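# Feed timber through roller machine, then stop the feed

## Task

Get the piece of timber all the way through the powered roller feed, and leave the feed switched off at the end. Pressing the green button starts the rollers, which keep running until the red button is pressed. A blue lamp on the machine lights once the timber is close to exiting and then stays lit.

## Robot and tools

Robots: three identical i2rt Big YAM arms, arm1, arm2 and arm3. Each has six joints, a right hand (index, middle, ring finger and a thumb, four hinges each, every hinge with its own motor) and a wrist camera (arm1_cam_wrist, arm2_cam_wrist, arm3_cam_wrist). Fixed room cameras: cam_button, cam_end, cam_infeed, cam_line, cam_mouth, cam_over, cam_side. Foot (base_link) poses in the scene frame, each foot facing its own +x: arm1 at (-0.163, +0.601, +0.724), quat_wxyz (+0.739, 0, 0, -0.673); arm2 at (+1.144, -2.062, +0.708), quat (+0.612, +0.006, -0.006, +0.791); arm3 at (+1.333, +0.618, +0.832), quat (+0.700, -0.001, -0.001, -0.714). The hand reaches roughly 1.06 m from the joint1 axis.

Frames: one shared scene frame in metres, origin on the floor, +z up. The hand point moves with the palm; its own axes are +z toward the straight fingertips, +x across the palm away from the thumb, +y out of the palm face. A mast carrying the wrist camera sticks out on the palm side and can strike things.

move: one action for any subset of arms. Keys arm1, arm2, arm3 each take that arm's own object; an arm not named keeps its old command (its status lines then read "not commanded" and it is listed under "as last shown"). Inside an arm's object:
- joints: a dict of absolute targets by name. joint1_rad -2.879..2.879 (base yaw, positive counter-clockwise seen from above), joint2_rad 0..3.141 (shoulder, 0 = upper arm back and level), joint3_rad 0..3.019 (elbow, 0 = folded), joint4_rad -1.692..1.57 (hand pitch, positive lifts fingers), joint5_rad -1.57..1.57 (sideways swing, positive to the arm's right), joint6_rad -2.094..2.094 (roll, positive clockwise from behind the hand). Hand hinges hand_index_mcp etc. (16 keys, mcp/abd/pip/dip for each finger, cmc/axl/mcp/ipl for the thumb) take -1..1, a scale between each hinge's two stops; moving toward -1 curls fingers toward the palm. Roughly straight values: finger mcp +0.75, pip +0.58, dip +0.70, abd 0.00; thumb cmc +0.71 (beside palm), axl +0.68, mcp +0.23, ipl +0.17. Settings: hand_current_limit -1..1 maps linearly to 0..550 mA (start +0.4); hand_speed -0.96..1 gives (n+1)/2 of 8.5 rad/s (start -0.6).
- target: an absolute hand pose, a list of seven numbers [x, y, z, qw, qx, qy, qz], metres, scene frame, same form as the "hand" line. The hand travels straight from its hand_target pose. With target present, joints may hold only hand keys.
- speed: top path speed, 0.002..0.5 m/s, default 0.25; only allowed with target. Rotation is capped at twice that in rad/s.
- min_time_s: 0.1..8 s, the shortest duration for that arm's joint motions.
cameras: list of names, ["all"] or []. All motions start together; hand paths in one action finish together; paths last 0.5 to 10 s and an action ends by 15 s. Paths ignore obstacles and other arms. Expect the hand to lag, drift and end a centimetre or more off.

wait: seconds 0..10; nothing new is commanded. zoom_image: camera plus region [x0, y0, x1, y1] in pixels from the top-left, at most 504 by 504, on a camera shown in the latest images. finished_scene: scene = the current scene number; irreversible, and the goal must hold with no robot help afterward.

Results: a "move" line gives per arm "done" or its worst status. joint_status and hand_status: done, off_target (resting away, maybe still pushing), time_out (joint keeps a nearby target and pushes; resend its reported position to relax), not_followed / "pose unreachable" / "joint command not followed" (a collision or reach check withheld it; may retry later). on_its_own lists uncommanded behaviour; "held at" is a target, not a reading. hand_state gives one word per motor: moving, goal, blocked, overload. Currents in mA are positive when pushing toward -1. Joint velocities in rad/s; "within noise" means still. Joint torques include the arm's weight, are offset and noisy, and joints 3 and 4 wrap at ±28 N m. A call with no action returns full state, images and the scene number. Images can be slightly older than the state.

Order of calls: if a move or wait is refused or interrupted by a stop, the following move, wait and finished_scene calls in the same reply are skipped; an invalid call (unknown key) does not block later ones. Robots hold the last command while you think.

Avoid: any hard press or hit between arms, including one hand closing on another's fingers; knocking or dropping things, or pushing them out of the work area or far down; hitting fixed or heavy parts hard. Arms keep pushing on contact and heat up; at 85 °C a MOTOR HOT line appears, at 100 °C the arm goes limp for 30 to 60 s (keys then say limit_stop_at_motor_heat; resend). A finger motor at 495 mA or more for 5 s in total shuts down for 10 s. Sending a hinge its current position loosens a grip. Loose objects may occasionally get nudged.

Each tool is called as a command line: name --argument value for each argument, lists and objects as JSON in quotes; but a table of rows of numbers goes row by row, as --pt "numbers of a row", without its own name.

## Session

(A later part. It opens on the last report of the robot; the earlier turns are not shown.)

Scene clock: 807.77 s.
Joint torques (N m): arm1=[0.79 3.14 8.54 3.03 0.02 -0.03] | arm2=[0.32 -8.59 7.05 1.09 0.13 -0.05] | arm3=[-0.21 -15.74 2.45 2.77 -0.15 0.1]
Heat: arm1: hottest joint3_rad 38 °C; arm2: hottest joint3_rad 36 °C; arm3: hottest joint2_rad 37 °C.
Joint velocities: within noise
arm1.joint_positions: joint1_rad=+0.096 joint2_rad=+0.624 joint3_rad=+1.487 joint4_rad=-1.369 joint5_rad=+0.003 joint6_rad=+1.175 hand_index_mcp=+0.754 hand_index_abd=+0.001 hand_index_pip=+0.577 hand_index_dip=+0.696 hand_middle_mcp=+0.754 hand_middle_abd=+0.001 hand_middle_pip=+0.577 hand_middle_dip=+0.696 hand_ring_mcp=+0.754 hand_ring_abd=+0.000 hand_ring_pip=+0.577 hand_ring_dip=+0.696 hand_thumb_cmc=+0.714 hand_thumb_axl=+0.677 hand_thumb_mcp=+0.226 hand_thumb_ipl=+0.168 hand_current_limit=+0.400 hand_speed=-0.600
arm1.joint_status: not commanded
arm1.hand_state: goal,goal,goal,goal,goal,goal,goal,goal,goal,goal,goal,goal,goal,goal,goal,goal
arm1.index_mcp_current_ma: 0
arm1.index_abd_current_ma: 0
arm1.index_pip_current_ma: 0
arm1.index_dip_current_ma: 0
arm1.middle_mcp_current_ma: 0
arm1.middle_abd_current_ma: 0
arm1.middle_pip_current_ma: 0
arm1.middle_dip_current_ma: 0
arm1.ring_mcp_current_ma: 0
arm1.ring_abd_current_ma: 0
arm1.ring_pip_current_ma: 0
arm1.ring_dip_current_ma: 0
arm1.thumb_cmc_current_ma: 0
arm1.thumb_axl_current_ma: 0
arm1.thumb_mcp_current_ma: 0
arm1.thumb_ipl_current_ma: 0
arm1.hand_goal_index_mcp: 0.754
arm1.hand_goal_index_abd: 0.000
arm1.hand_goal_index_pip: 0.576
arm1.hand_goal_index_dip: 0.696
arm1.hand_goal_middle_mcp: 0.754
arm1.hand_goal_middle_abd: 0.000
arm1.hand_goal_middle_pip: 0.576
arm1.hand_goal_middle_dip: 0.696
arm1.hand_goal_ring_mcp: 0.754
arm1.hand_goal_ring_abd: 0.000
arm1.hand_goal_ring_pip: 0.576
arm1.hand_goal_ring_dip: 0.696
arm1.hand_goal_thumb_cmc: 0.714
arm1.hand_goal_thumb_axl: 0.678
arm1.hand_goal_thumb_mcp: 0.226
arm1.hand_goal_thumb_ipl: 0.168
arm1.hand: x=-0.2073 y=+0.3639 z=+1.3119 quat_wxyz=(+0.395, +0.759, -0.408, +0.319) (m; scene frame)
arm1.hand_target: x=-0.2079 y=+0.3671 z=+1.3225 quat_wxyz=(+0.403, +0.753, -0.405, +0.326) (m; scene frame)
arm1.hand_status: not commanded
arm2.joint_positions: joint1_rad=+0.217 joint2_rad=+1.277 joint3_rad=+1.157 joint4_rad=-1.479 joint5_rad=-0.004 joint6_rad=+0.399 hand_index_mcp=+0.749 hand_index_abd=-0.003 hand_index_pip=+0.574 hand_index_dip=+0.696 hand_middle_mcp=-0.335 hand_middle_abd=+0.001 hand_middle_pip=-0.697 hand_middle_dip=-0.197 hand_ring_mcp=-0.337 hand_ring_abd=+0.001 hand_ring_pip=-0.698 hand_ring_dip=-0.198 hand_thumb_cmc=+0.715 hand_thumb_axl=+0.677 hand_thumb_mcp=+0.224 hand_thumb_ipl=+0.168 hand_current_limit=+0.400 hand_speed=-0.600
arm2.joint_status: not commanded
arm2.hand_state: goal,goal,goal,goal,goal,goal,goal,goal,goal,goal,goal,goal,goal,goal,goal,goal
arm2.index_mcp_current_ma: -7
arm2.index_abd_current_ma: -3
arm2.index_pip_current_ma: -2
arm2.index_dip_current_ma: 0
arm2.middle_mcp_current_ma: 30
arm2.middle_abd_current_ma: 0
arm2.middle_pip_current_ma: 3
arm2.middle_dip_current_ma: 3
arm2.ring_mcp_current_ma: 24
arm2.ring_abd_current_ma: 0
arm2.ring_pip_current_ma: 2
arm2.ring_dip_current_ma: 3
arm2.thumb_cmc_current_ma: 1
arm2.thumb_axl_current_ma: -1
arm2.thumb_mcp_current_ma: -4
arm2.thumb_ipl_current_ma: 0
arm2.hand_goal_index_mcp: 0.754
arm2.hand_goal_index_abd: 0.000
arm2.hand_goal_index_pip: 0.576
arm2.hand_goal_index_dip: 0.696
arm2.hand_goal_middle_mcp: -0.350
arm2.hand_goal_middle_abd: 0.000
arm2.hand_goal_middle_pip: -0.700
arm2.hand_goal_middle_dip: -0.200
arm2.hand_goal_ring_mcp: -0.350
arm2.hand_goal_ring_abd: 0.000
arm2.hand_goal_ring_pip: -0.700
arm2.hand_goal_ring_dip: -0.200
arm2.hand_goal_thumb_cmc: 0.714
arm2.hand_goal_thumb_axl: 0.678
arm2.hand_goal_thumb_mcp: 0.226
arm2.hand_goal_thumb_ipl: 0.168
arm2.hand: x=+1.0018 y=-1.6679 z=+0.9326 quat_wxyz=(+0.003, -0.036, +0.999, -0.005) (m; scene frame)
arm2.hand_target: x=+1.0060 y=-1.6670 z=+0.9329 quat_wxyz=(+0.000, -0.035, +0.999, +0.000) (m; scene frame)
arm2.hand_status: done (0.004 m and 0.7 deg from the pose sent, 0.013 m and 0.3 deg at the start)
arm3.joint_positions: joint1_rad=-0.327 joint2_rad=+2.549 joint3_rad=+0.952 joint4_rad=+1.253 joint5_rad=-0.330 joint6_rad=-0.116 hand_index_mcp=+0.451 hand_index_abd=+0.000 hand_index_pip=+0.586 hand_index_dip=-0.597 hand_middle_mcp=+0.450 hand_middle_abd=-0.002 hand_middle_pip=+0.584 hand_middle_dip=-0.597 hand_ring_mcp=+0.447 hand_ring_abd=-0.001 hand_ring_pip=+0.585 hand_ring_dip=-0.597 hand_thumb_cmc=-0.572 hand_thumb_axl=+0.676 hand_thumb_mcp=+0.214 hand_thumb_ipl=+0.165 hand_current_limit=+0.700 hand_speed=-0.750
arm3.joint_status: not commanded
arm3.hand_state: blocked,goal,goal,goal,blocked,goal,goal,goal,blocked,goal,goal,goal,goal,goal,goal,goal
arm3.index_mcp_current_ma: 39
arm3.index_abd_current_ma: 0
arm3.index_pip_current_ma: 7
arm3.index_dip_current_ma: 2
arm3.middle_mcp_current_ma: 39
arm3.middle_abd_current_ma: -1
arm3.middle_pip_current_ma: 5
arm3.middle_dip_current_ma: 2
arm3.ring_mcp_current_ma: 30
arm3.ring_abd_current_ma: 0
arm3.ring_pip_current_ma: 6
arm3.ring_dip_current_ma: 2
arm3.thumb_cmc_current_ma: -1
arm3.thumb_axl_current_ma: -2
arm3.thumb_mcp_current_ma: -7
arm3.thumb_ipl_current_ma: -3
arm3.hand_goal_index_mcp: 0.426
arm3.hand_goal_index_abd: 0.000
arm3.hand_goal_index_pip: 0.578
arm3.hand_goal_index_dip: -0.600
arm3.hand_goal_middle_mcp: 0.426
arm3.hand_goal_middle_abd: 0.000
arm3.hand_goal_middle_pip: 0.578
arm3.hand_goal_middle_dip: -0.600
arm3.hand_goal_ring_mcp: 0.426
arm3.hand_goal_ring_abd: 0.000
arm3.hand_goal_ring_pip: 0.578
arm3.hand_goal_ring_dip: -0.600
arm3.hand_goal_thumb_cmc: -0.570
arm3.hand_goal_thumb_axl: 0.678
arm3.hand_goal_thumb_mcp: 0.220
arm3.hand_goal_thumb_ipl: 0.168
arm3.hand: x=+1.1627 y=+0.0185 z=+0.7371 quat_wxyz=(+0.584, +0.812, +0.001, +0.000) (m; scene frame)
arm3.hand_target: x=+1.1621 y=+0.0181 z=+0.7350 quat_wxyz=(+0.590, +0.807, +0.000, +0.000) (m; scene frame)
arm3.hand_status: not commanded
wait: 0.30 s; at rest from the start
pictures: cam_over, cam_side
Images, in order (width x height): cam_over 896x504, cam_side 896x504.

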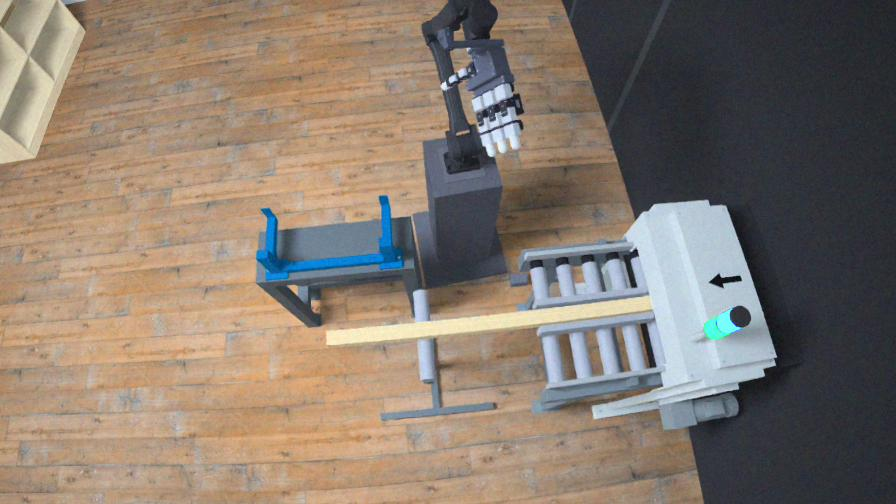

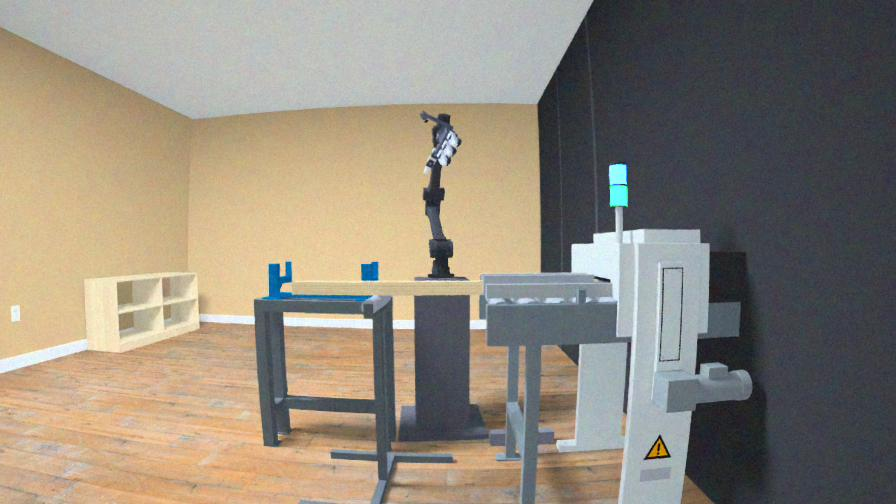

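move --arm2 '{"target": [1.007, -1.666, 0.912, 0, -0.035, 0.999, 0], "speed": 0.06}' --cameras '["cam_button", "cam_over", "cam_end"]'

zoom_image --camera "cam_button" --region '[300, 120, 480, 300]'

Scene clock: 816.17 s.
Joint torques (N m): arm1=[0.79 3.19 8.57 2.97 0.01 -0.04] | arm2=[0.32 -7 6.13 1.44 0.12 -0.08] | arm3=[-0.62 -15.62 2.39 2.84 -0.14 0.11]
Heat: arm1: hottest joint3_rad 38 °C; arm2: hottest joint3_rad 36 °C; arm3: hottest joint2_rad 37 °C.
move: arm2 off_target
Joint velocities: within noise
arm1, arm3: as last shown
arm2.joint_positions: joint1_rad=+0.214 joint2_rad=+1.267 joint3_rad=+1.122 joint4_rad=-1.430 joint5_rad=-0.004 joint6_rad=+0.398 hand_index_mcp=+0.764 hand_index_abd=-0.001 hand_index_pip=+0.583 hand_index_dip=+0.698 hand_middle_mcp=-0.335 hand_middle_abd=+0.001 hand_middle_pip=-0.697 hand_middle_dip=-0.197 hand_ring_mcp=-0.337 hand_ring_abd=+0.001 hand_ring_pip=-0.698 hand_ring_dip=-0.198 hand_thumb_cmc=+0.715 hand_thumb_axl=+0.677 hand_thumb_mcp=+0.224 hand_thumb_ipl=+0.168 hand_current_limit=+0.400 hand_speed=-0.600
arm2.joint_status: not commanded
arm2.hand_state: goal,goal,goal,goal,goal,goal,goal,goal,goal,goal,goal,goal,goal,goal,goal,goal
arm2.index_mcp_current_ma: 17
arm2.index_abd_current_ma: -1
arm2.index_pip_current_ma: 10
arm2.index_dip_current_ma: 2
arm2.middle_mcp_current_ma: 30
arm2.middle_abd_current_ma: 0
arm2.middle_pip_current_ma: 3
arm2.middle_dip_current_ma: 3
arm2.ring_mcp_current_ma: 24
arm2.ring_abd_current_ma: 0
arm2.ring_pip_current_ma: 2
arm2.ring_dip_current_ma: 3
arm2.thumb_cmc_current_ma: 1
arm2.thumb_axl_current_ma: -1
arm2.thumb_mcp_current_ma: -4
arm2.thumb_ipl_current_ma: 0
arm2.hand_goal_index_mcp: 0.754
arm2.hand_goal_index_abd: 0.000
arm2.hand_goal_index_pip: 0.576
arm2.hand_goal_index_dip: 0.696
arm2.hand_goal_middle_mcp: -0.350
arm2.hand_goal_middle_abd: 0.000
arm2.hand_goal_middle_pip: -0.700
arm2.hand_goal_middle_dip: -0.200
arm2.hand_goal_ring_mcp: -0.350
arm2.hand_goal_ring_abd: 0.000
arm2.hand_goal_ring_pip: -0.700
arm2.hand_goal_ring_dip: -0.200
arm2.hand_goal_thumb_cmc: 0.714
arm2.hand_goal_thumb_axl: 0.678
arm2.hand_goal_thumb_mcp: 0.226
arm2.hand_goal_thumb_ipl: 0.168
arm2.hand: x=+1.0025 y=-1.6669 z=+0.9241 quat_wxyz=(-0.002, -0.035, +0.999, +0.006) (m; scene frame)
arm2.hand_target: x=+1.0070 y=-1.6663 z=+0.9122 quat_wxyz=(+0.000, -0.035, +0.999, +0.000) (m; scene frame)
arm2.hand_status: off_target (0.013 m and 0.7 deg from the pose sent, 0.021 m and 0.7 deg at the start)
pictures: cam_button, cam_end, cam_over
Images, in order (width x height): cam_button 896x504, cam_end 896x504, cam_over 896x504.

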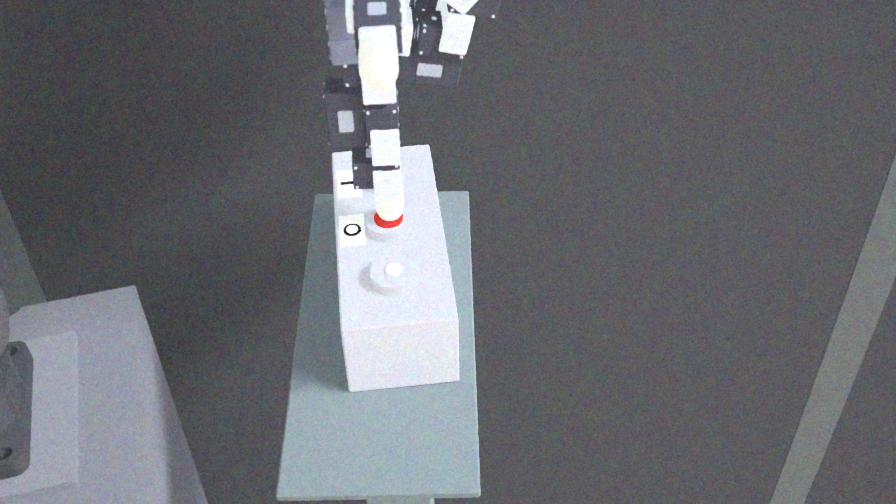

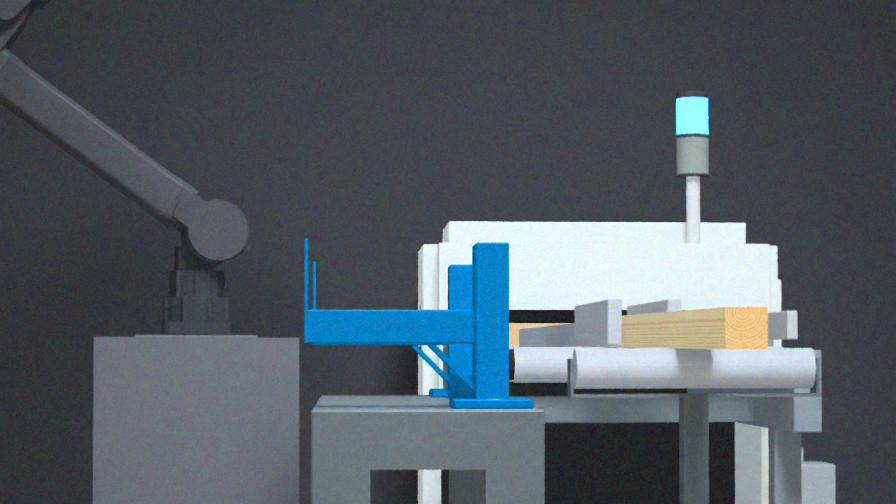

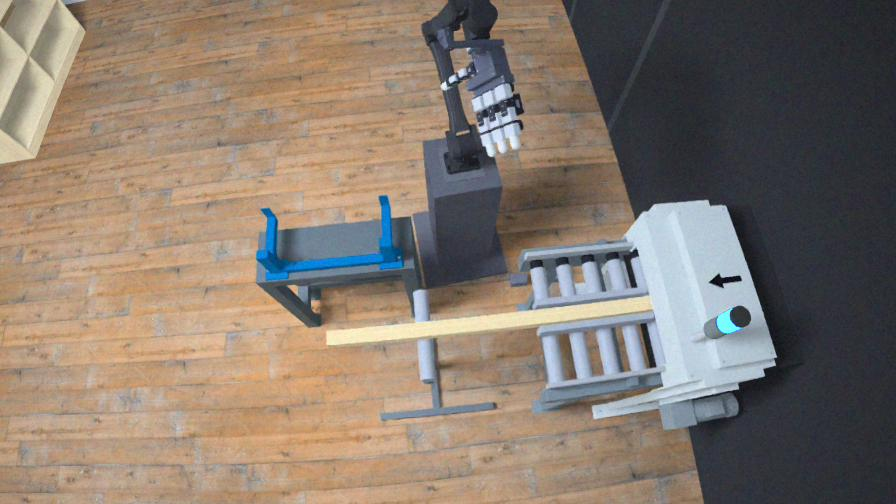

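Scaled by 2.800 from the camera's 896x504 image, which has a finer 1280x720 frame.

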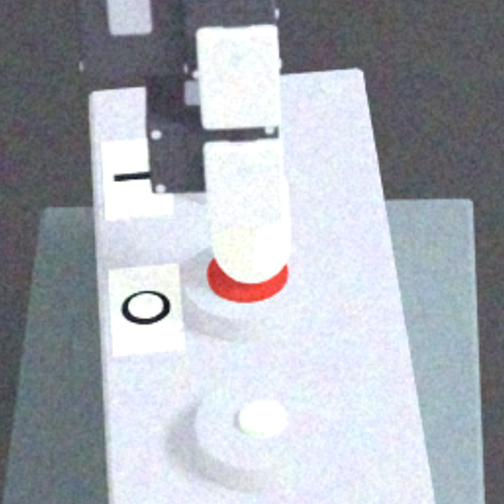

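move --arm1 '{"target": [-0.12, -0.05, 0.96, 0, 1, 0, 0], "speed": 0.3, "joints": {"hand_thumb_cmc": -0.571, "hand_thumb_mcp": 0.112, "hand_thumb_ipl": -0.535, "hand_current_limit": 0.6}}' --arm2 '{"target": [1.007, -1.666, 0.97, 0, -0.035, 0.999, 0], "speed": 0.15}' --cameras '["cam_end", "cam_over", "cam_side", "arm1_cam_wrist", "cam_button"]'

Scene clock: 854.47 s.
Joint torques (N m): arm1=[1.85 -17.67 11.25 -0.25 0.12 -0.09] | arm2=[0.38 -7.53 12.08 0.2 0.17 -0.02] | arm3=[-0.56 -15.74 2.5 2.81 -0.14 0.11]
Heat: arm1: hottest joint3_rad 39 °C; arm2: hottest joint3_rad 36 °C; arm3: hottest joint2_rad 37 °C.
move: arm1 off_target; arm2 off_target
Joint velocities: within noise
arm1.joint_positions: joint1_rad=+0.009 joint2_rad=+1.825 joint3_rad=+1.805 joint4_rad=-1.573 joint5_rad=-0.004 joint6_rad=+0.129 hand_index_mcp=+0.754 hand_index_abd=+0.001 hand_index_pip=+0.577 hand_index_dip=+0.696 hand_middle_mcp=+0.754 hand_middle_abd=+0.001 hand_middle_pip=+0.577 hand_middle_dip=+0.696 hand_ring_mcp=+0.754 hand_ring_abd=+0.001 hand_ring_pip=+0.577 hand_ring_dip=+0.696 hand_thumb_cmc=-0.568 hand_thumb_axl=+0.677 hand_thumb_mcp=+0.110 hand_thumb_ipl=-0.533 hand_current_limit=+0.600 hand_speed=-0.600
arm1.joint_status: all done
arm1.hand_state: goal,goal,goal,goal,goal,goal,goal,goal,goal,goal,goal,goal,goal,goal,goal,goal
arm1.index_mcp_current_ma: 0
arm1.index_abd_current_ma: 0
arm1.index_pip_current_ma: 0
arm1.index_dip_current_ma: 0
arm1.middle_mcp_current_ma: 0
arm1.middle_abd_current_ma: 0
arm1.middle_pip_current_ma: 0
arm1.middle_dip_current_ma: 0
arm1.ring_mcp_current_ma: 0
arm1.ring_abd_current_ma: 0
arm1.ring_pip_current_ma: 0
arm1.ring_dip_current_ma: 0
arm1.thumb_cmc_current_ma: 0
arm1.thumb_axl_current_ma: 0
arm1.thumb_mcp_current_ma: 0
arm1.thumb_ipl_current_ma: 0
arm1.hand_goal_index_mcp: 0.754
arm1.hand_goal_index_abd: 0.000
arm1.hand_goal_index_pip: 0.576
arm1.hand_goal_index_dip: 0.696
arm1.hand_goal_middle_mcp: 0.754
arm1.hand_goal_middle_abd: 0.000
arm1.hand_goal_middle_pip: 0.576
arm1.hand_goal_middle_dip: 0.696
arm1.hand_goal_ring_mcp: 0.754
arm1.hand_goal_ring_abd: 0.000
arm1.hand_goal_ring_pip: 0.576
arm1.hand_goal_ring_dip: 0.696
arm1.hand_goal_thumb_cmc: -0.570
arm1.hand_goal_thumb_axl: 0.678
arm1.hand_goal_thumb_mcp: 0.112
arm1.hand_goal_thumb_ipl: -0.534
arm1.hand: x=-0.1309 y=-0.0394 z=+0.9472 quat_wxyz=(-0.011, +1.000, -0.013, +0.000) (m; scene frame)
arm1.hand_target: x=-0.1200 y=-0.0493 z=+0.9600 quat_wxyz=(+0.000, +1.000, +0.000, +0.000) (m; scene frame)
arm1.hand_status: off_target (0.020 m and 2.0 deg from the pose sent, 0.550 m and 81.2 deg at the start)
arm2.joint_positions: joint1_rad=+0.214 joint2_rad=+1.261 joint3_rad=+1.183 joint4_rad=-1.555 joint5_rad=-0.004 joint6_rad=+0.392 hand_index_mcp=+0.748 hand_index_abd=-0.003 hand_index_pip=+0.572 hand_index_dip=+0.693 hand_middle_mcp=-0.335 hand_middle_abd=+0.001 hand_middle_pip=-0.697 hand_middle_dip=-0.197 hand_ring_mcp=-0.337 hand_ring_abd=+0.001 hand_ring_pip=-0.698 hand_ring_dip=-0.198 hand_thumb_cmc=+0.715 hand_thumb_axl=+0.677 hand_thumb_mcp=+0.224 hand_thumb_ipl=+0.168 hand_current_limit=+0.400 hand_speed=-0.600
arm2.joint_status: not commanded
arm2.hand_state: goal,goal,goal,goal,goal,goal,goal,goal,goal,goal,goal,goal,goal,goal,goal,goal
arm2.index_mcp_current_ma: -9
arm2.index_abd_current_ma: -3
arm2.index_pip_current_ma: -5
arm2.index_dip_current_ma: -3
arm2.middle_mcp_current_ma: 30
arm2.middle_abd_current_ma: 0
arm2.middle_pip_current_ma: 3
arm2.middle_dip_current_ma: 3
arm2.ring_mcp_current_ma: 24
arm2.ring_abd_current_ma: 0
arm2.ring_pip_current_ma: 2
arm2.ring_dip_current_ma: 3
arm2.thumb_cmc_current_ma: 1
arm2.thumb_axl_current_ma: -1
arm2.thumb_mcp_current_ma: -4
arm2.thumb_ipl_current_ma: 0
arm2.hand_goal_index_mcp: 0.754
arm2.hand_goal_index_abd: 0.000
arm2.hand_goal_index_pip: 0.576
arm2.hand_goal_index_dip: 0.696
arm2.hand_goal_middle_mcp: -0.350
arm2.hand_goal_middle_abd: 0.000
arm2.hand_goal_middle_pip: -0.700
arm2.hand_goal_middle_dip: -0.200
arm2.hand_goal_ring_mcp: -0.350
arm2.hand_goal_ring_abd: 0.000
arm2.hand_goal_ring_pip: -0.700
arm2.hand_goal_ring_dip: -0.200
arm2.hand_goal_thumb_cmc: 0.714
arm2.hand_goal_thumb_axl: 0.678
arm2.hand_goal_thumb_mcp: 0.226
arm2.hand_goal_thumb_ipl: 0.168
arm2.hand: x=+1.0086 y=-1.6795 z=+0.9453 quat_wxyz=(+0.010, -0.038, +0.999, -0.021) (m; scene frame)
arm2.hand_target: x=+1.0074 y=-1.6670 z=+0.9699 quat_wxyz=(+0.000, -0.035, +0.999, +0.000) (m; scene frame)
arm2.hand_status: off_target (0.028 m and 2.7 deg from the pose sent, 0.046 m and 0.7 deg at the start)
arm3: as last shown
pictures: arm1_cam_wrist, cam_button, cam_end, cam_over, cam_side
Images, in order (width x height): arm1_cam_wrist 672x504, cam_button 896x504, cam_end 896x504, cam_over 896x504, cam_side 896x504.

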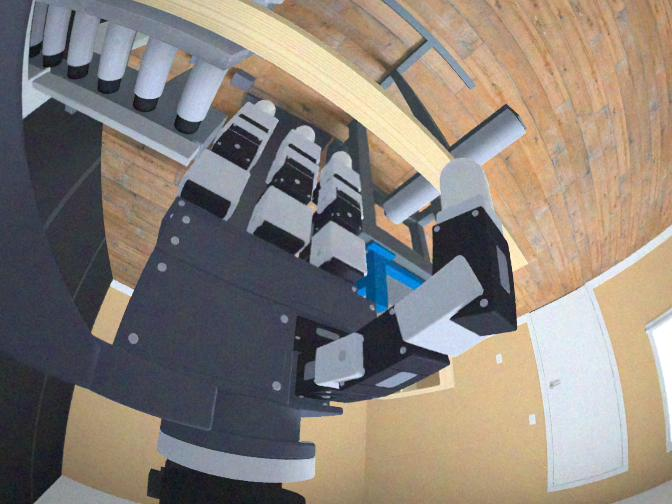

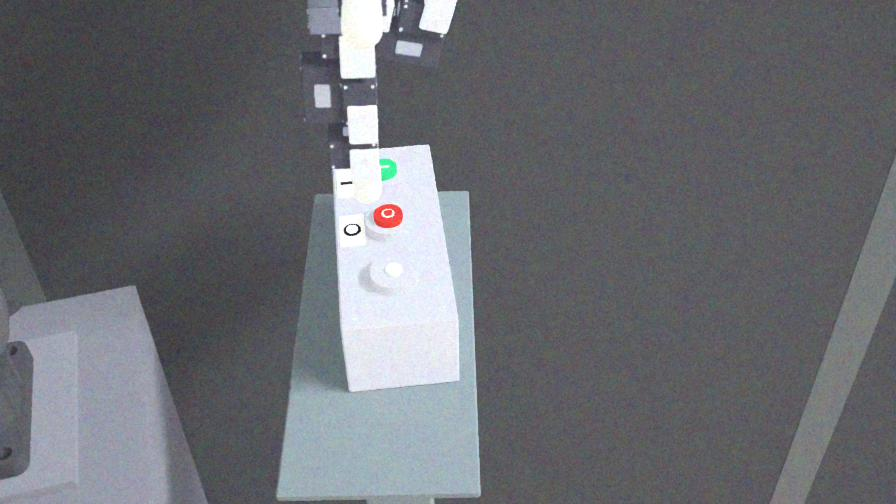

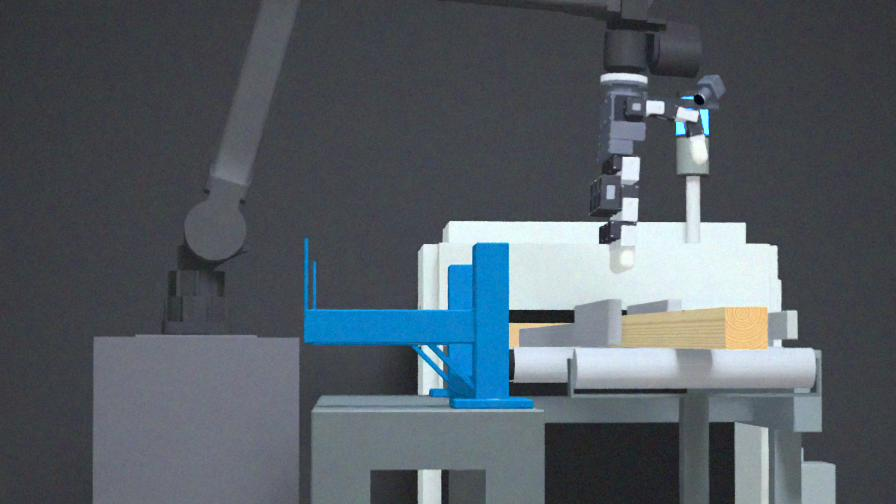

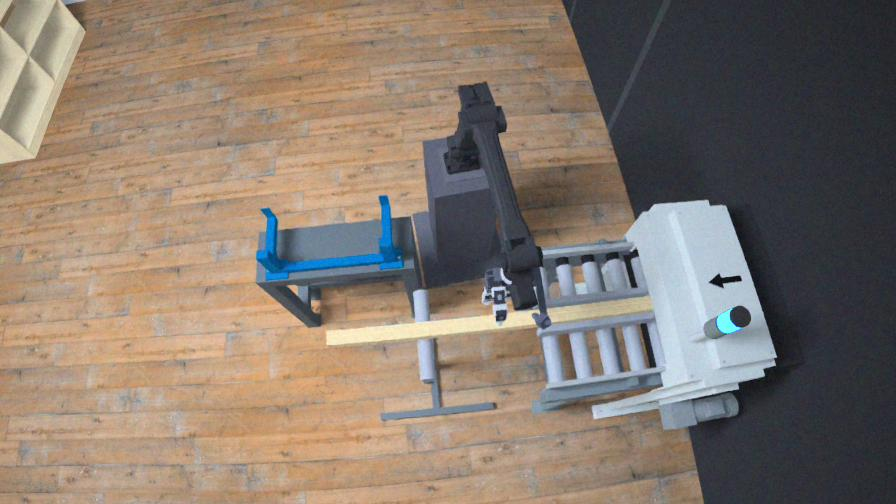

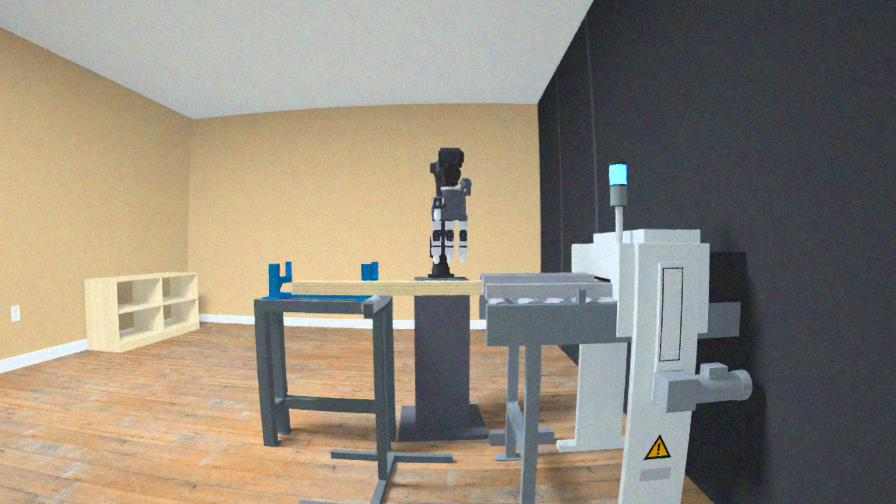

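move --arm1 '{"target": [-0.10, -0.06, 0.885, 0, 1, 0, 0], "speed": 0.15}' --cameras '["cam_end", "arm1_cam_wrist", "cam_over"]'

zoom_image --camera "cam_end" --region '[520, 140, 800, 400]'

Scene clock: 862.97 s.
Joint torques (N m): arm1=[1.96 -18.55 8.06 1.11 0.11 0.13] | arm2=[0.38 -7.65 12.08 0.21 0.17 -0.02] | arm3=[-0.32 -15.68 2.51 2.78 -0.16 0.11]
Heat: arm1: hottest joint3_rad 41 °C; arm2: hottest joint3_rad 37 °C; arm3: hottest joint2_rad 37 °C.
move: arm1 done
Joint velocities: within noise
arm1.joint_positions: joint1_rad=+0.042 joint2_rad=+1.880 joint3_rad=+1.725 joint4_rad=-1.425 joint5_rad=-0.003 joint6_rad=+0.138 hand_index_mcp=+0.755 hand_index_abd=+0.001 hand_index_pip=+0.577 hand_index_dip=+0.696 hand_middle_mcp=+0.754 hand_middle_abd=+0.001 hand_middle_pip=+0.577 hand_middle_dip=+0.696 hand_ring_mcp=+0.754 hand_ring_abd=+0.001 hand_ring_pip=+0.577 hand_ring_dip=+0.696 hand_thumb_cmc=-0.568 hand_thumb_axl=+0.677 hand_thumb_mcp=+0.110 hand_thumb_ipl=-0.533 hand_current_limit=+0.600 hand_speed=-0.600
arm1.joint_status: not commanded
arm1.hand_state: goal,goal,goal,goal,goal,goal,goal,goal,goal,goal,goal,goal,goal,goal,goal,goal
arm1.index_mcp_current_ma: 0
arm1.index_abd_current_ma: 0
arm1.index_pip_current_ma: 0
arm1.index_dip_current_ma: 0
arm1.middle_mcp_current_ma: 0
arm1.middle_abd_current_ma: 0
arm1.middle_pip_current_ma: 0
arm1.middle_dip_current_ma: 0
arm1.ring_mcp_current_ma: 0
arm1.ring_abd_current_ma: 0
arm1.ring_pip_current_ma: 0
arm1.ring_dip_current_ma: 0
arm1.thumb_cmc_current_ma: 0
arm1.thumb_axl_current_ma: 0
arm1.thumb_mcp_current_ma: 0
arm1.thumb_ipl_current_ma: 0
arm1.hand_goal_index_mcp: 0.754
arm1.hand_goal_index_abd: 0.000
arm1.hand_goal_index_pip: 0.576
arm1.hand_goal_index_dip: 0.696
arm1.hand_goal_middle_mcp: 0.754
arm1.hand_goal_middle_abd: 0.000
arm1.hand_goal_middle_pip: 0.576
arm1.hand_goal_middle_dip: 0.696
arm1.hand_goal_ring_mcp: 0.754
arm1.hand_goal_ring_abd: 0.000
arm1.hand_goal_ring_pip: 0.576
arm1.hand_goal_ring_dip: 0.696
arm1.hand_goal_thumb_cmc: -0.570
arm1.hand_goal_thumb_axl: 0.678
arm1.hand_goal_thumb_mcp: 0.112
arm1.hand_goal_thumb_ipl: -0.534
arm1.hand: x=-0.1081 y=-0.0554 z=+0.8872 quat_wxyz=(-0.005, +1.000, -0.001, +0.001) (m; scene frame)
arm1.hand_target: x=-0.1001 y=-0.0598 z=+0.8851 quat_wxyz=(+0.000, +1.000, +0.000, +0.000) (m; scene frame)
arm1.hand_status: done (0.010 m and 0.6 deg from the pose sent, 0.072 m and 2.0 deg at the start)
arm2, arm3: as last shown
pictures: arm1_cam_wrist, cam_end, cam_over
Images, in order (width x height): arm1_cam_wrist 672x504, cam_end 896x504, cam_over 896x504.

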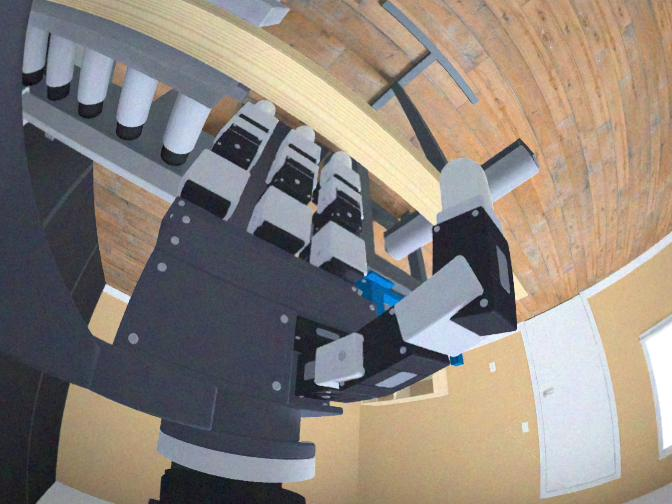

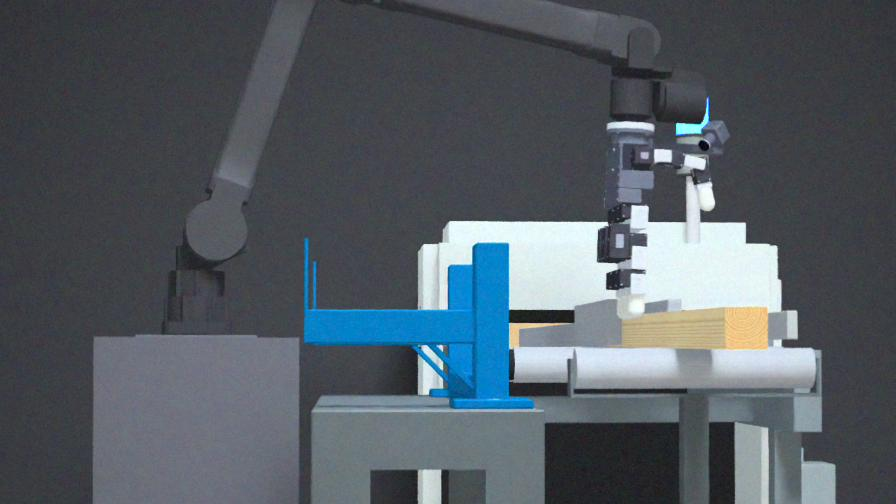

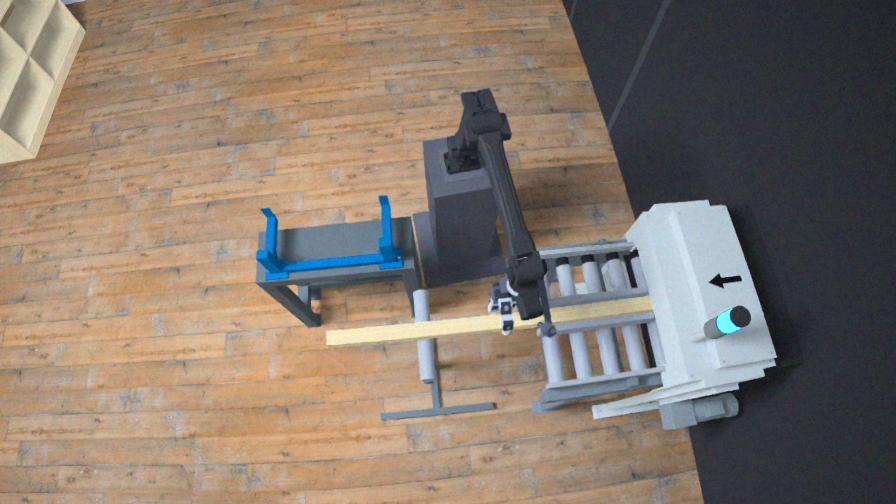

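Scaled by 1.800 from the camera's 896x504 image, which has a finer 1280x720 frame.

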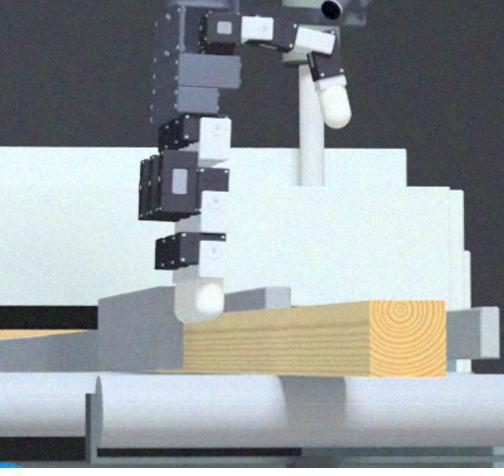

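move --arm1 '{"target": [-0.10, -0.062, 0.80, 0, 1, 0, 0], "speed": 0.12}' --cameras '["cam_end", "arm1_cam_wrist"]'

zoom_image --camera "cam_end" --region '[520, 140, 800, 400]'

Scene clock: 872.33 s.
Joint torques (N m): arm1=[1.85 -18.61 7.95 1.39 0.11 0.12] | arm2=[0.26 -7.53 12.07 0.2 0.17 -0.02] | arm3=[-0.62 -15.44 2.5 2.77 -0.13 0.11]
Heat: arm1: hottest joint3_rad 41 °C; arm2: hottest joint3_rad 39 °C; arm3: hottest joint2_rad 37 °C.
move: arm1 off_target
Joint velocities: within noise
arm1.joint_positions: joint1_rad=+0.042 joint2_rad=+1.938 joint3_rad=+1.592 joint4_rad=-1.237 joint5_rad=-0.003 joint6_rad=+0.141 hand_index_mcp=+0.763 hand_index_abd=+0.001 hand_index_pip=+0.578 hand_index_dip=+0.697 hand_middle_mcp=+0.757 hand_middle_abd=+0.001 hand_middle_pip=+0.578 hand_middle_dip=+0.696 hand_ring_mcp=+0.755 hand_ring_abd=+0.001 hand_ring_pip=+0.578 hand_ring_dip=+0.696 hand_thumb_cmc=-0.568 hand_thumb_axl=+0.677 hand_thumb_mcp=+0.110 hand_thumb_ipl=-0.533 hand_current_limit=+0.600 hand_speed=-0.600
arm1.joint_status: not commanded
arm1.hand_state: goal,goal,goal,goal,goal,goal,goal,goal,goal,goal,goal,goal,goal,goal,goal,goal
arm1.index_mcp_current_ma: 3
arm1.index_abd_current_ma: 0
arm1.index_pip_current_ma: 0
arm1.index_dip_current_ma: 0
arm1.middle_mcp_current_ma: 1
arm1.middle_abd_current_ma: 0
arm1.middle_pip_current_ma: 0
arm1.middle_dip_current_ma: 0
arm1.ring_mcp_current_ma: 0
arm1.ring_abd_current_ma: 0
arm1.ring_pip_current_ma: 0
arm1.ring_dip_current_ma: 0
arm1.thumb_cmc_current_ma: 0
arm1.thumb_axl_current_ma: 0
arm1.thumb_mcp_current_ma: 0
arm1.thumb_ipl_current_ma: 0
arm1.hand_goal_index_mcp: 0.754
arm1.hand_goal_index_abd: 0.000
arm1.hand_goal_index_pip: 0.576
arm1.hand_goal_index_dip: 0.696
arm1.hand_goal_middle_mcp: 0.754
arm1.hand_goal_middle_abd: 0.000
arm1.hand_goal_middle_pip: 0.576
arm1.hand_goal_middle_dip: 0.696
arm1.hand_goal_ring_mcp: 0.754
arm1.hand_goal_ring_abd: 0.000
arm1.hand_goal_ring_pip: 0.576
arm1.hand_goal_ring_dip: 0.696
arm1.hand_goal_thumb_cmc: -0.570
arm1.hand_goal_thumb_axl: 0.678
arm1.hand_goal_thumb_mcp: 0.112
arm1.hand_goal_thumb_ipl: -0.534
arm1.hand: x=-0.1083 y=-0.0560 z=+0.8054 quat_wxyz=(-0.006, +1.000, -0.003, +0.001) (m; scene frame)
arm1.hand_target: x=-0.1000 y=-0.0616 z=+0.8001 quat_wxyz=(+0.000, +1.000, +0.000, +0.000) (m; scene frame)
arm1.hand_status: off_target (0.012 m and 0.8 deg from the pose sent, 0.088 m and 0.6 deg at the start)
arm2, arm3: as last shown
pictures: arm1_cam_wrist, cam_end
Images, in order (width x height): arm1_cam_wrist 672x504, cam_end 896x504.

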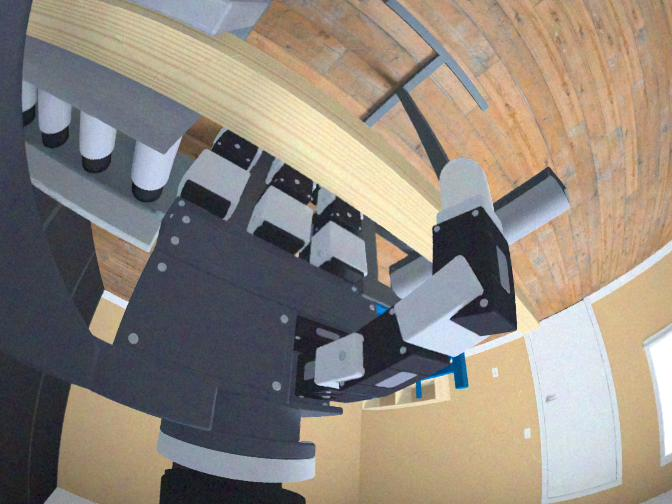

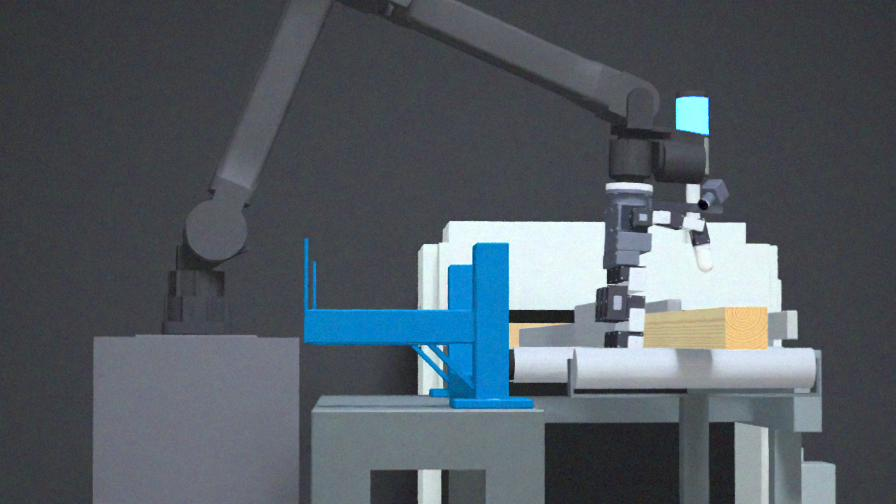

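Scaled by 1.800 from the camera's 896x504 image, which has a finer 1280x720 frame.

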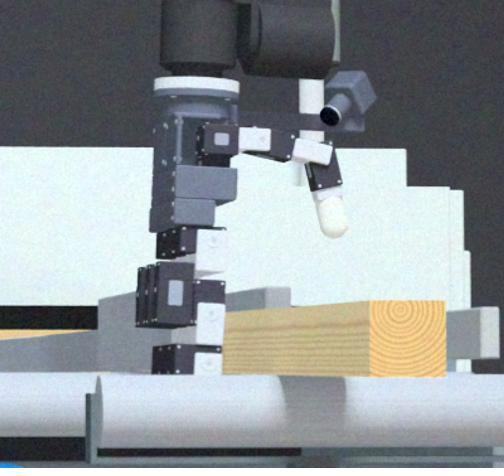

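move --arm1 '{"target": [-0.10, -0.055, 0.735, 0, 1, 0, 0], "speed": 0.12}' --cameras '["cam_end", "arm1_cam_wrist"]'

zoom_image --camera "cam_end" --region '[520, 140, 800, 400]'

Scene clock: 878.07 s.
Joint torques (N m): arm1=[1.85 -18.78 7.28 0.99 0.12 0.14] | arm2=[0.26 -7.53 12.07 0.21 0.17 -0.02] | arm3=[-0.26 -15.56 2.47 2.78 -0.15 0.11]
Heat: arm1: hottest joint3_rad 41 °C; arm2: hottest joint3_rad 39 °C; arm3: hottest joint2_rad 37 °C.
move: arm1 off_target
Joint velocities: within noise
arm1.joint_positions: joint1_rad=+0.042 joint2_rad=+1.994 joint3_rad=+1.496 joint4_rad=-1.073 joint5_rad=-0.003 joint6_rad=+0.143 hand_index_mcp=+0.755 hand_index_abd=+0.001 hand_index_pip=+0.578 hand_index_dip=+0.697 hand_middle_mcp=+0.755 hand_middle_abd=+0.001 hand_middle_pip=+0.578 hand_middle_dip=+0.696 hand_ring_mcp=+0.755 hand_ring_abd=+0.001 hand_ring_pip=+0.578 hand_ring_dip=+0.696 hand_thumb_cmc=-0.568 hand_thumb_axl=+0.677 hand_thumb_mcp=+0.110 hand_thumb_ipl=-0.533 hand_current_limit=+0.600 hand_speed=-0.600
arm1.joint_status: not commanded
arm1.hand_state: goal,goal,goal,goal,goal,goal,goal,goal,goal,goal,goal,goal,goal,goal,goal,goal
arm1.index_mcp_current_ma: 0
arm1.index_abd_current_ma: 0
arm1.index_pip_current_ma: 0
arm1.index_dip_current_ma: 0
arm1.middle_mcp_current_ma: 0
arm1.middle_abd_current_ma: 0
arm1.middle_pip_current_ma: 0
arm1.middle_dip_current_ma: 0
arm1.ring_mcp_current_ma: 0
arm1.ring_abd_current_ma: 0
arm1.ring_pip_current_ma: 0
arm1.ring_dip_current_ma: 0
arm1.thumb_cmc_current_ma: 0
arm1.thumb_axl_current_ma: 0
arm1.thumb_mcp_current_ma: 0
arm1.thumb_ipl_current_ma: 0
arm1.hand_goal_index_mcp: 0.754
arm1.hand_goal_index_abd: 0.000
arm1.hand_goal_index_pip: 0.576
arm1.hand_goal_index_dip: 0.696
arm1.hand_goal_middle_mcp: 0.754
arm1.hand_goal_middle_abd: 0.000
arm1.hand_goal_middle_pip: 0.576
arm1.hand_goal_middle_dip: 0.696
arm1.hand_goal_ring_mcp: 0.754
arm1.hand_goal_ring_abd: 0.000
arm1.hand_goal_ring_pip: 0.576
arm1.hand_goal_ring_dip: 0.696
arm1.hand_goal_thumb_cmc: -0.570
arm1.hand_goal_thumb_axl: 0.678
arm1.hand_goal_thumb_mcp: 0.112
arm1.hand_goal_thumb_ipl: -0.534
arm1.hand: x=-0.1088 y=-0.0533 z=+0.7418 quat_wxyz=(+0.000, +1.000, -0.004, +0.002) (m; scene frame)
arm1.hand_target: x=-0.1001 y=-0.0548 z=+0.7352 quat_wxyz=(+0.000, +1.000, +0.000, +0.000) (m; scene frame)
arm1.hand_status: off_target (0.011 m and 0.4 deg from the pose sent, 0.071 m and 0.8 deg at the start)
arm2, arm3: as last shown
pictures: arm1_cam_wrist, cam_end
Images, in order (width x height): arm1_cam_wrist 672x504, cam_end 896x504.

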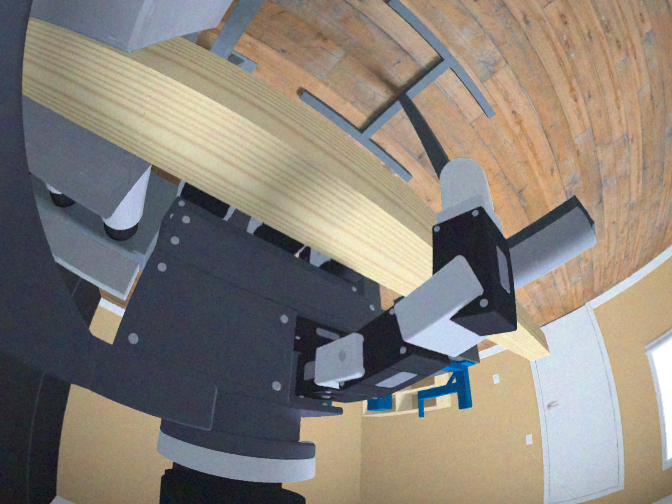

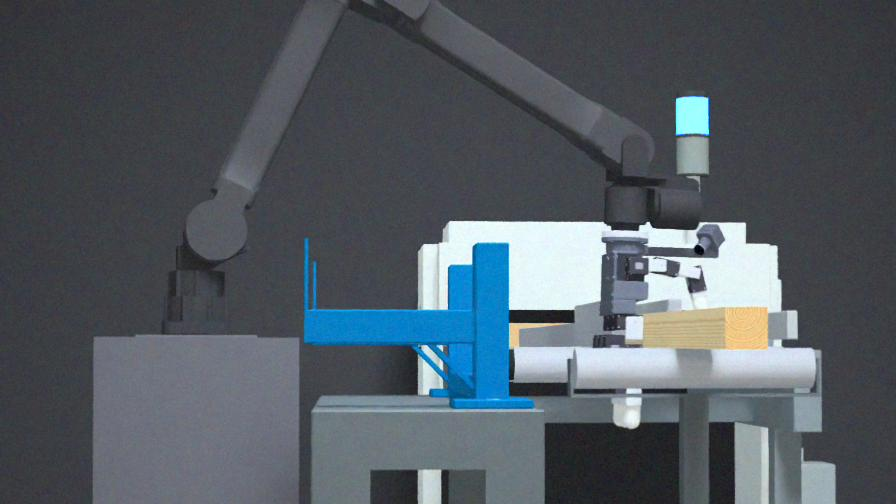

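Scaled by 1.800 from the camera's 896x504 image, which has a finer 1280x720 frame.

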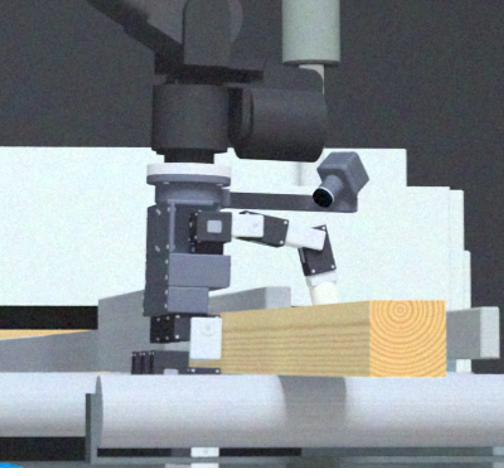

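Close the thumb and pull.

move --arm1 '{"joints": {"hand_thumb_mcp": -0.449, "hand_thumb_ipl": -0.319}}' --cameras '["arm1_cam_wrist"]'

move --arm1 '{"target": [-0.22, -0.055, 0.735, 0, 1, 0, 0], "speed": 0.08}' --cameras '["cam_over", "arm1_cam_wrist", "cam_end"]'

Scene clock: 881.07 s.
Joint torques (N m): arm1=[1.9 -18.67 7.25 0.61 0.09 0.12] | arm2=[0.26 -7.47 12.07 0.21 0.18 -0.02] | arm3=[-0.26 -15.62 2.47 2.74 -0.15 0.11]
Heat: arm1: hottest joint3_rad 41 °C; arm2: hottest joint3_rad 40 °C; arm3: hottest joint2_rad 37 °C.
move: arm1 off_target
Joint velocities: within noise
arm1.joint_positions: joint1_rad=+0.042 joint2_rad=+1.994 joint3_rad=+1.496 joint4_rad=-1.064 joint5_rad=-0.002 joint6_rad=+0.144 hand_index_mcp=+0.754 hand_index_abd=+0.001 hand_index_pip=+0.577 hand_index_dip=+0.697 hand_middle_mcp=+0.754 hand_middle_abd=+0.001 hand_middle_pip=+0.578 hand_middle_dip=+0.696 hand_ring_mcp=+0.753 hand_ring_abd=+0.001 hand_ring_pip=+0.578 hand_ring_dip=+0.696 hand_thumb_cmc=-0.569 hand_thumb_axl=+0.677 hand_thumb_mcp=-0.315 hand_thumb_ipl=-0.297 hand_current_limit=+0.600 hand_speed=-0.600
arm1.joint_status: hand_thumb_mcp off_target (ended at -0.315, target -0.449); hand_thumb_ipl off_target (ended at -0.297, target -0.319)
arm1.hand_state: goal,goal,goal,goal,goal,goal,goal,goal,goal,goal,goal,goal,goal,goal,blocked,blocked
arm1.index_mcp_current_ma: 0
arm1.index_abd_current_ma: 0
arm1.index_pip_current_ma: 0
arm1.index_dip_current_ma: 0
arm1.middle_mcp_current_ma: 0
arm1.middle_abd_current_ma: 0
arm1.middle_pip_current_ma: 0
arm1.middle_dip_current_ma: 0
arm1.ring_mcp_current_ma: 0
arm1.ring_abd_current_ma: 0
arm1.ring_pip_current_ma: 0
arm1.ring_dip_current_ma: 0
arm1.thumb_cmc_current_ma: 0
arm1.thumb_axl_current_ma: 0
arm1.thumb_mcp_current_ma: 440
arm1.thumb_ipl_current_ma: 24
arm1.hand_goal_index_mcp: 0.754
arm1.hand_goal_index_abd: 0.000
arm1.hand_goal_index_pip: 0.576
arm1.hand_goal_index_dip: 0.696
arm1.hand_goal_middle_mcp: 0.754
arm1.hand_goal_middle_abd: 0.000
arm1.hand_goal_middle_pip: 0.576
arm1.hand_goal_middle_dip: 0.696
arm1.hand_goal_ring_mcp: 0.754
arm1.hand_goal_ring_abd: 0.000
arm1.hand_goal_ring_pip: 0.576
arm1.hand_goal_ring_dip: 0.696
arm1.hand_goal_thumb_cmc: -0.570
arm1.hand_goal_thumb_axl: 0.678
arm1.hand_goal_thumb_mcp: -0.448
arm1.hand_goal_thumb_ipl: -0.318
arm1.hand: x=-0.1087 y=-0.0554 z=+0.7425 quat_wxyz=(+0.004, +1.000, -0.004, +0.002) (m; scene frame)
arm1.hand_target: x=-0.1001 y=-0.0548 z=+0.7351 quat_wxyz=(+0.000, +1.000, +0.000, +0.000) (m; scene frame)
arm1.hand_status: not commanded
arm2, arm3: as last shown
pictures: arm1_cam_wrist
Images, in order (width x height): arm1_cam_wrist 672x504.

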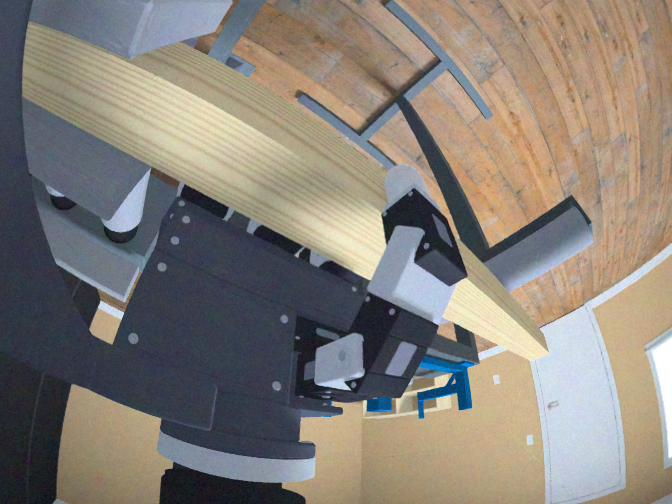

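Scene clock: 883.27 s.
Joint torques (N m): arm1=[-0.44 -19.25 6.72 0.85 0.09 -0.14] | arm2=[0.38 -7.53 12.05 0.18 0.17 -0.02] | arm3=[-0.62 -15.56 2.37 2.81 -0.15 0.1]
Heat: arm1: hottest joint3_rad 40 °C; arm2: hottest joint3_rad 40 °C; arm3: hottest joint2_rad 37 °C.
move: arm1 off_target
Joint velocities: within noise
arm1.joint_positions: joint1_rad=-0.137 joint2_rad=+1.989 joint3_rad=+1.483 joint4_rad=-1.062 joint5_rad=-0.003 joint6_rad=-0.040 hand_index_mcp=+0.752 hand_index_abd=+0.001 hand_index_pip=+0.577 hand_index_dip=+0.697 hand_middle_mcp=+0.754 hand_middle_abd=+0.001 hand_middle_pip=+0.578 hand_middle_dip=+0.696 hand_ring_mcp=+0.753 hand_ring_abd=+0.001 hand_ring_pip=+0.578 hand_ring_dip=+0.696 hand_thumb_cmc=-0.575 hand_thumb_axl=+0.666 hand_thumb_mcp=-0.317 hand_thumb_ipl=-0.293 hand_current_limit=+0.600 hand_speed=-0.600
arm1.joint_status: not commanded
arm1.hand_state: goal,goal,goal,goal,goal,goal,goal,goal,goal,goal,goal,goal,goal,goal,blocked,blocked
arm1.index_mcp_current_ma: 0
arm1.index_abd_current_ma: 0
arm1.index_pip_current_ma: 0
arm1.index_dip_current_ma: 0
arm1.middle_mcp_current_ma: 0
arm1.middle_abd_current_ma: 0
arm1.middle_pip_current_ma: 0
arm1.middle_dip_current_ma: 0
arm1.ring_mcp_current_ma: 0
arm1.ring_abd_current_ma: 0
arm1.ring_pip_current_ma: 0
arm1.ring_dip_current_ma: 0
arm1.thumb_cmc_current_ma: -1
arm1.thumb_axl_current_ma: -7
arm1.thumb_mcp_current_ma: 440
arm1.thumb_ipl_current_ma: 32
arm1.hand_goal_index_mcp: 0.754
arm1.hand_goal_index_abd: 0.000
arm1.hand_goal_index_pip: 0.576
arm1.hand_goal_index_dip: 0.696
arm1.hand_goal_middle_mcp: 0.754
arm1.hand_goal_middle_abd: 0.000
arm1.hand_goal_middle_pip: 0.576
arm1.hand_goal_middle_dip: 0.696
arm1.hand_goal_ring_mcp: 0.754
arm1.hand_goal_ring_abd: 0.000
arm1.hand_goal_ring_pip: 0.576
arm1.hand_goal_ring_dip: 0.696
arm1.hand_goal_thumb_cmc: -0.570
arm1.hand_goal_thumb_axl: 0.678
arm1.hand_goal_thumb_mcp: -0.448
arm1.hand_goal_thumb_ipl: -0.318
arm1.hand: x=-0.2112 y=-0.0558 z=+0.7409 quat_wxyz=(+0.002, +1.000, -0.002, +0.002) (m; scene frame)
arm1.hand_target: x=-0.2198 y=-0.0548 z=+0.7350 quat_wxyz=(+0.000, +1.000, +0.000, +0.000) (m; scene frame)
arm1.hand_status: off_target (0.011 m and 0.3 deg from the pose sent, 0.112 m and 0.7 deg at the start)
arm2, arm3: as last shown
pictures: arm1_cam_wrist, cam_end, cam_over
Images, in order (width x height): arm1_cam_wrist 672x504, cam_end 896x504, cam_over 896x504.

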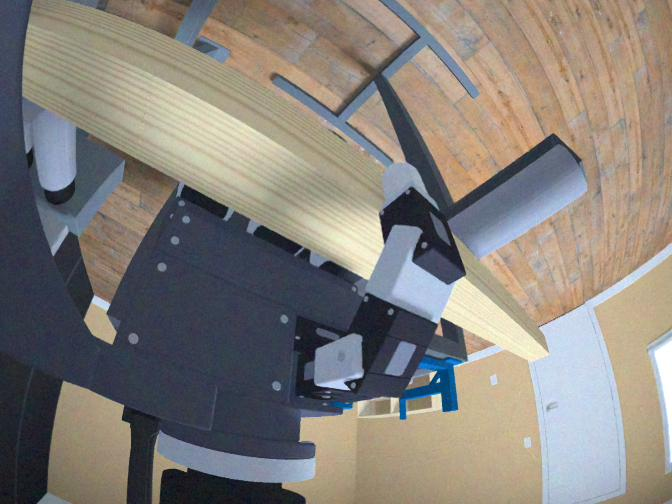

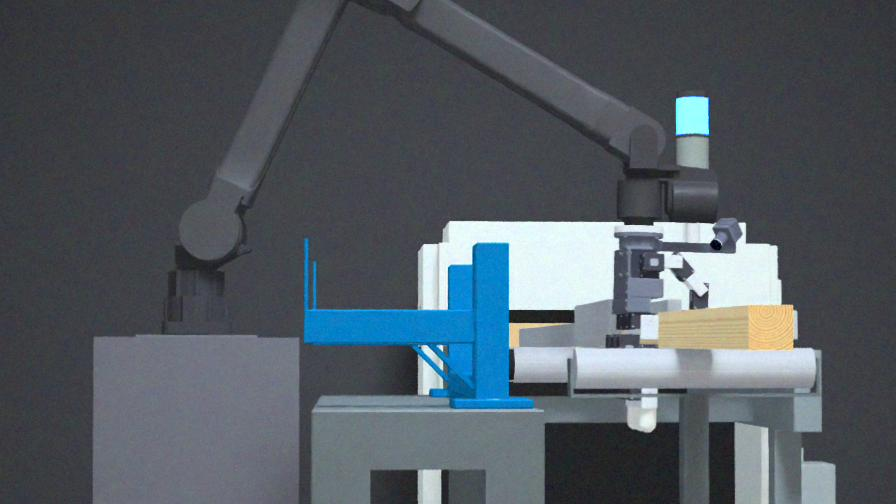

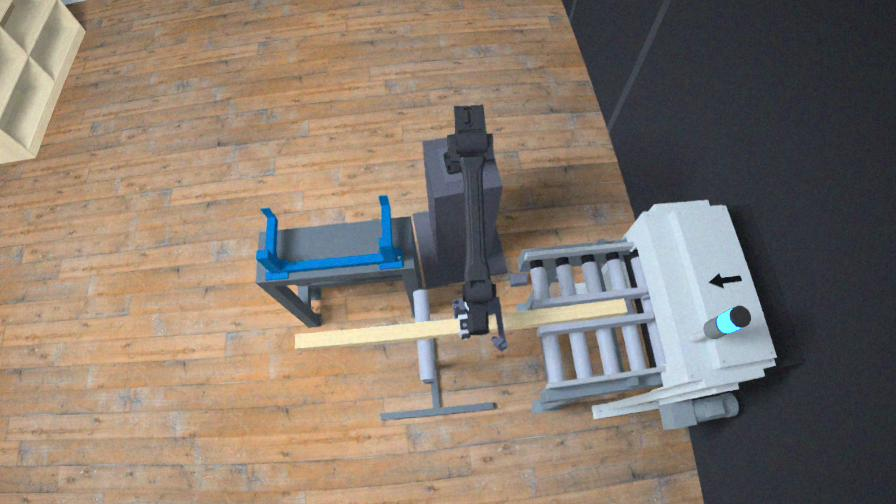

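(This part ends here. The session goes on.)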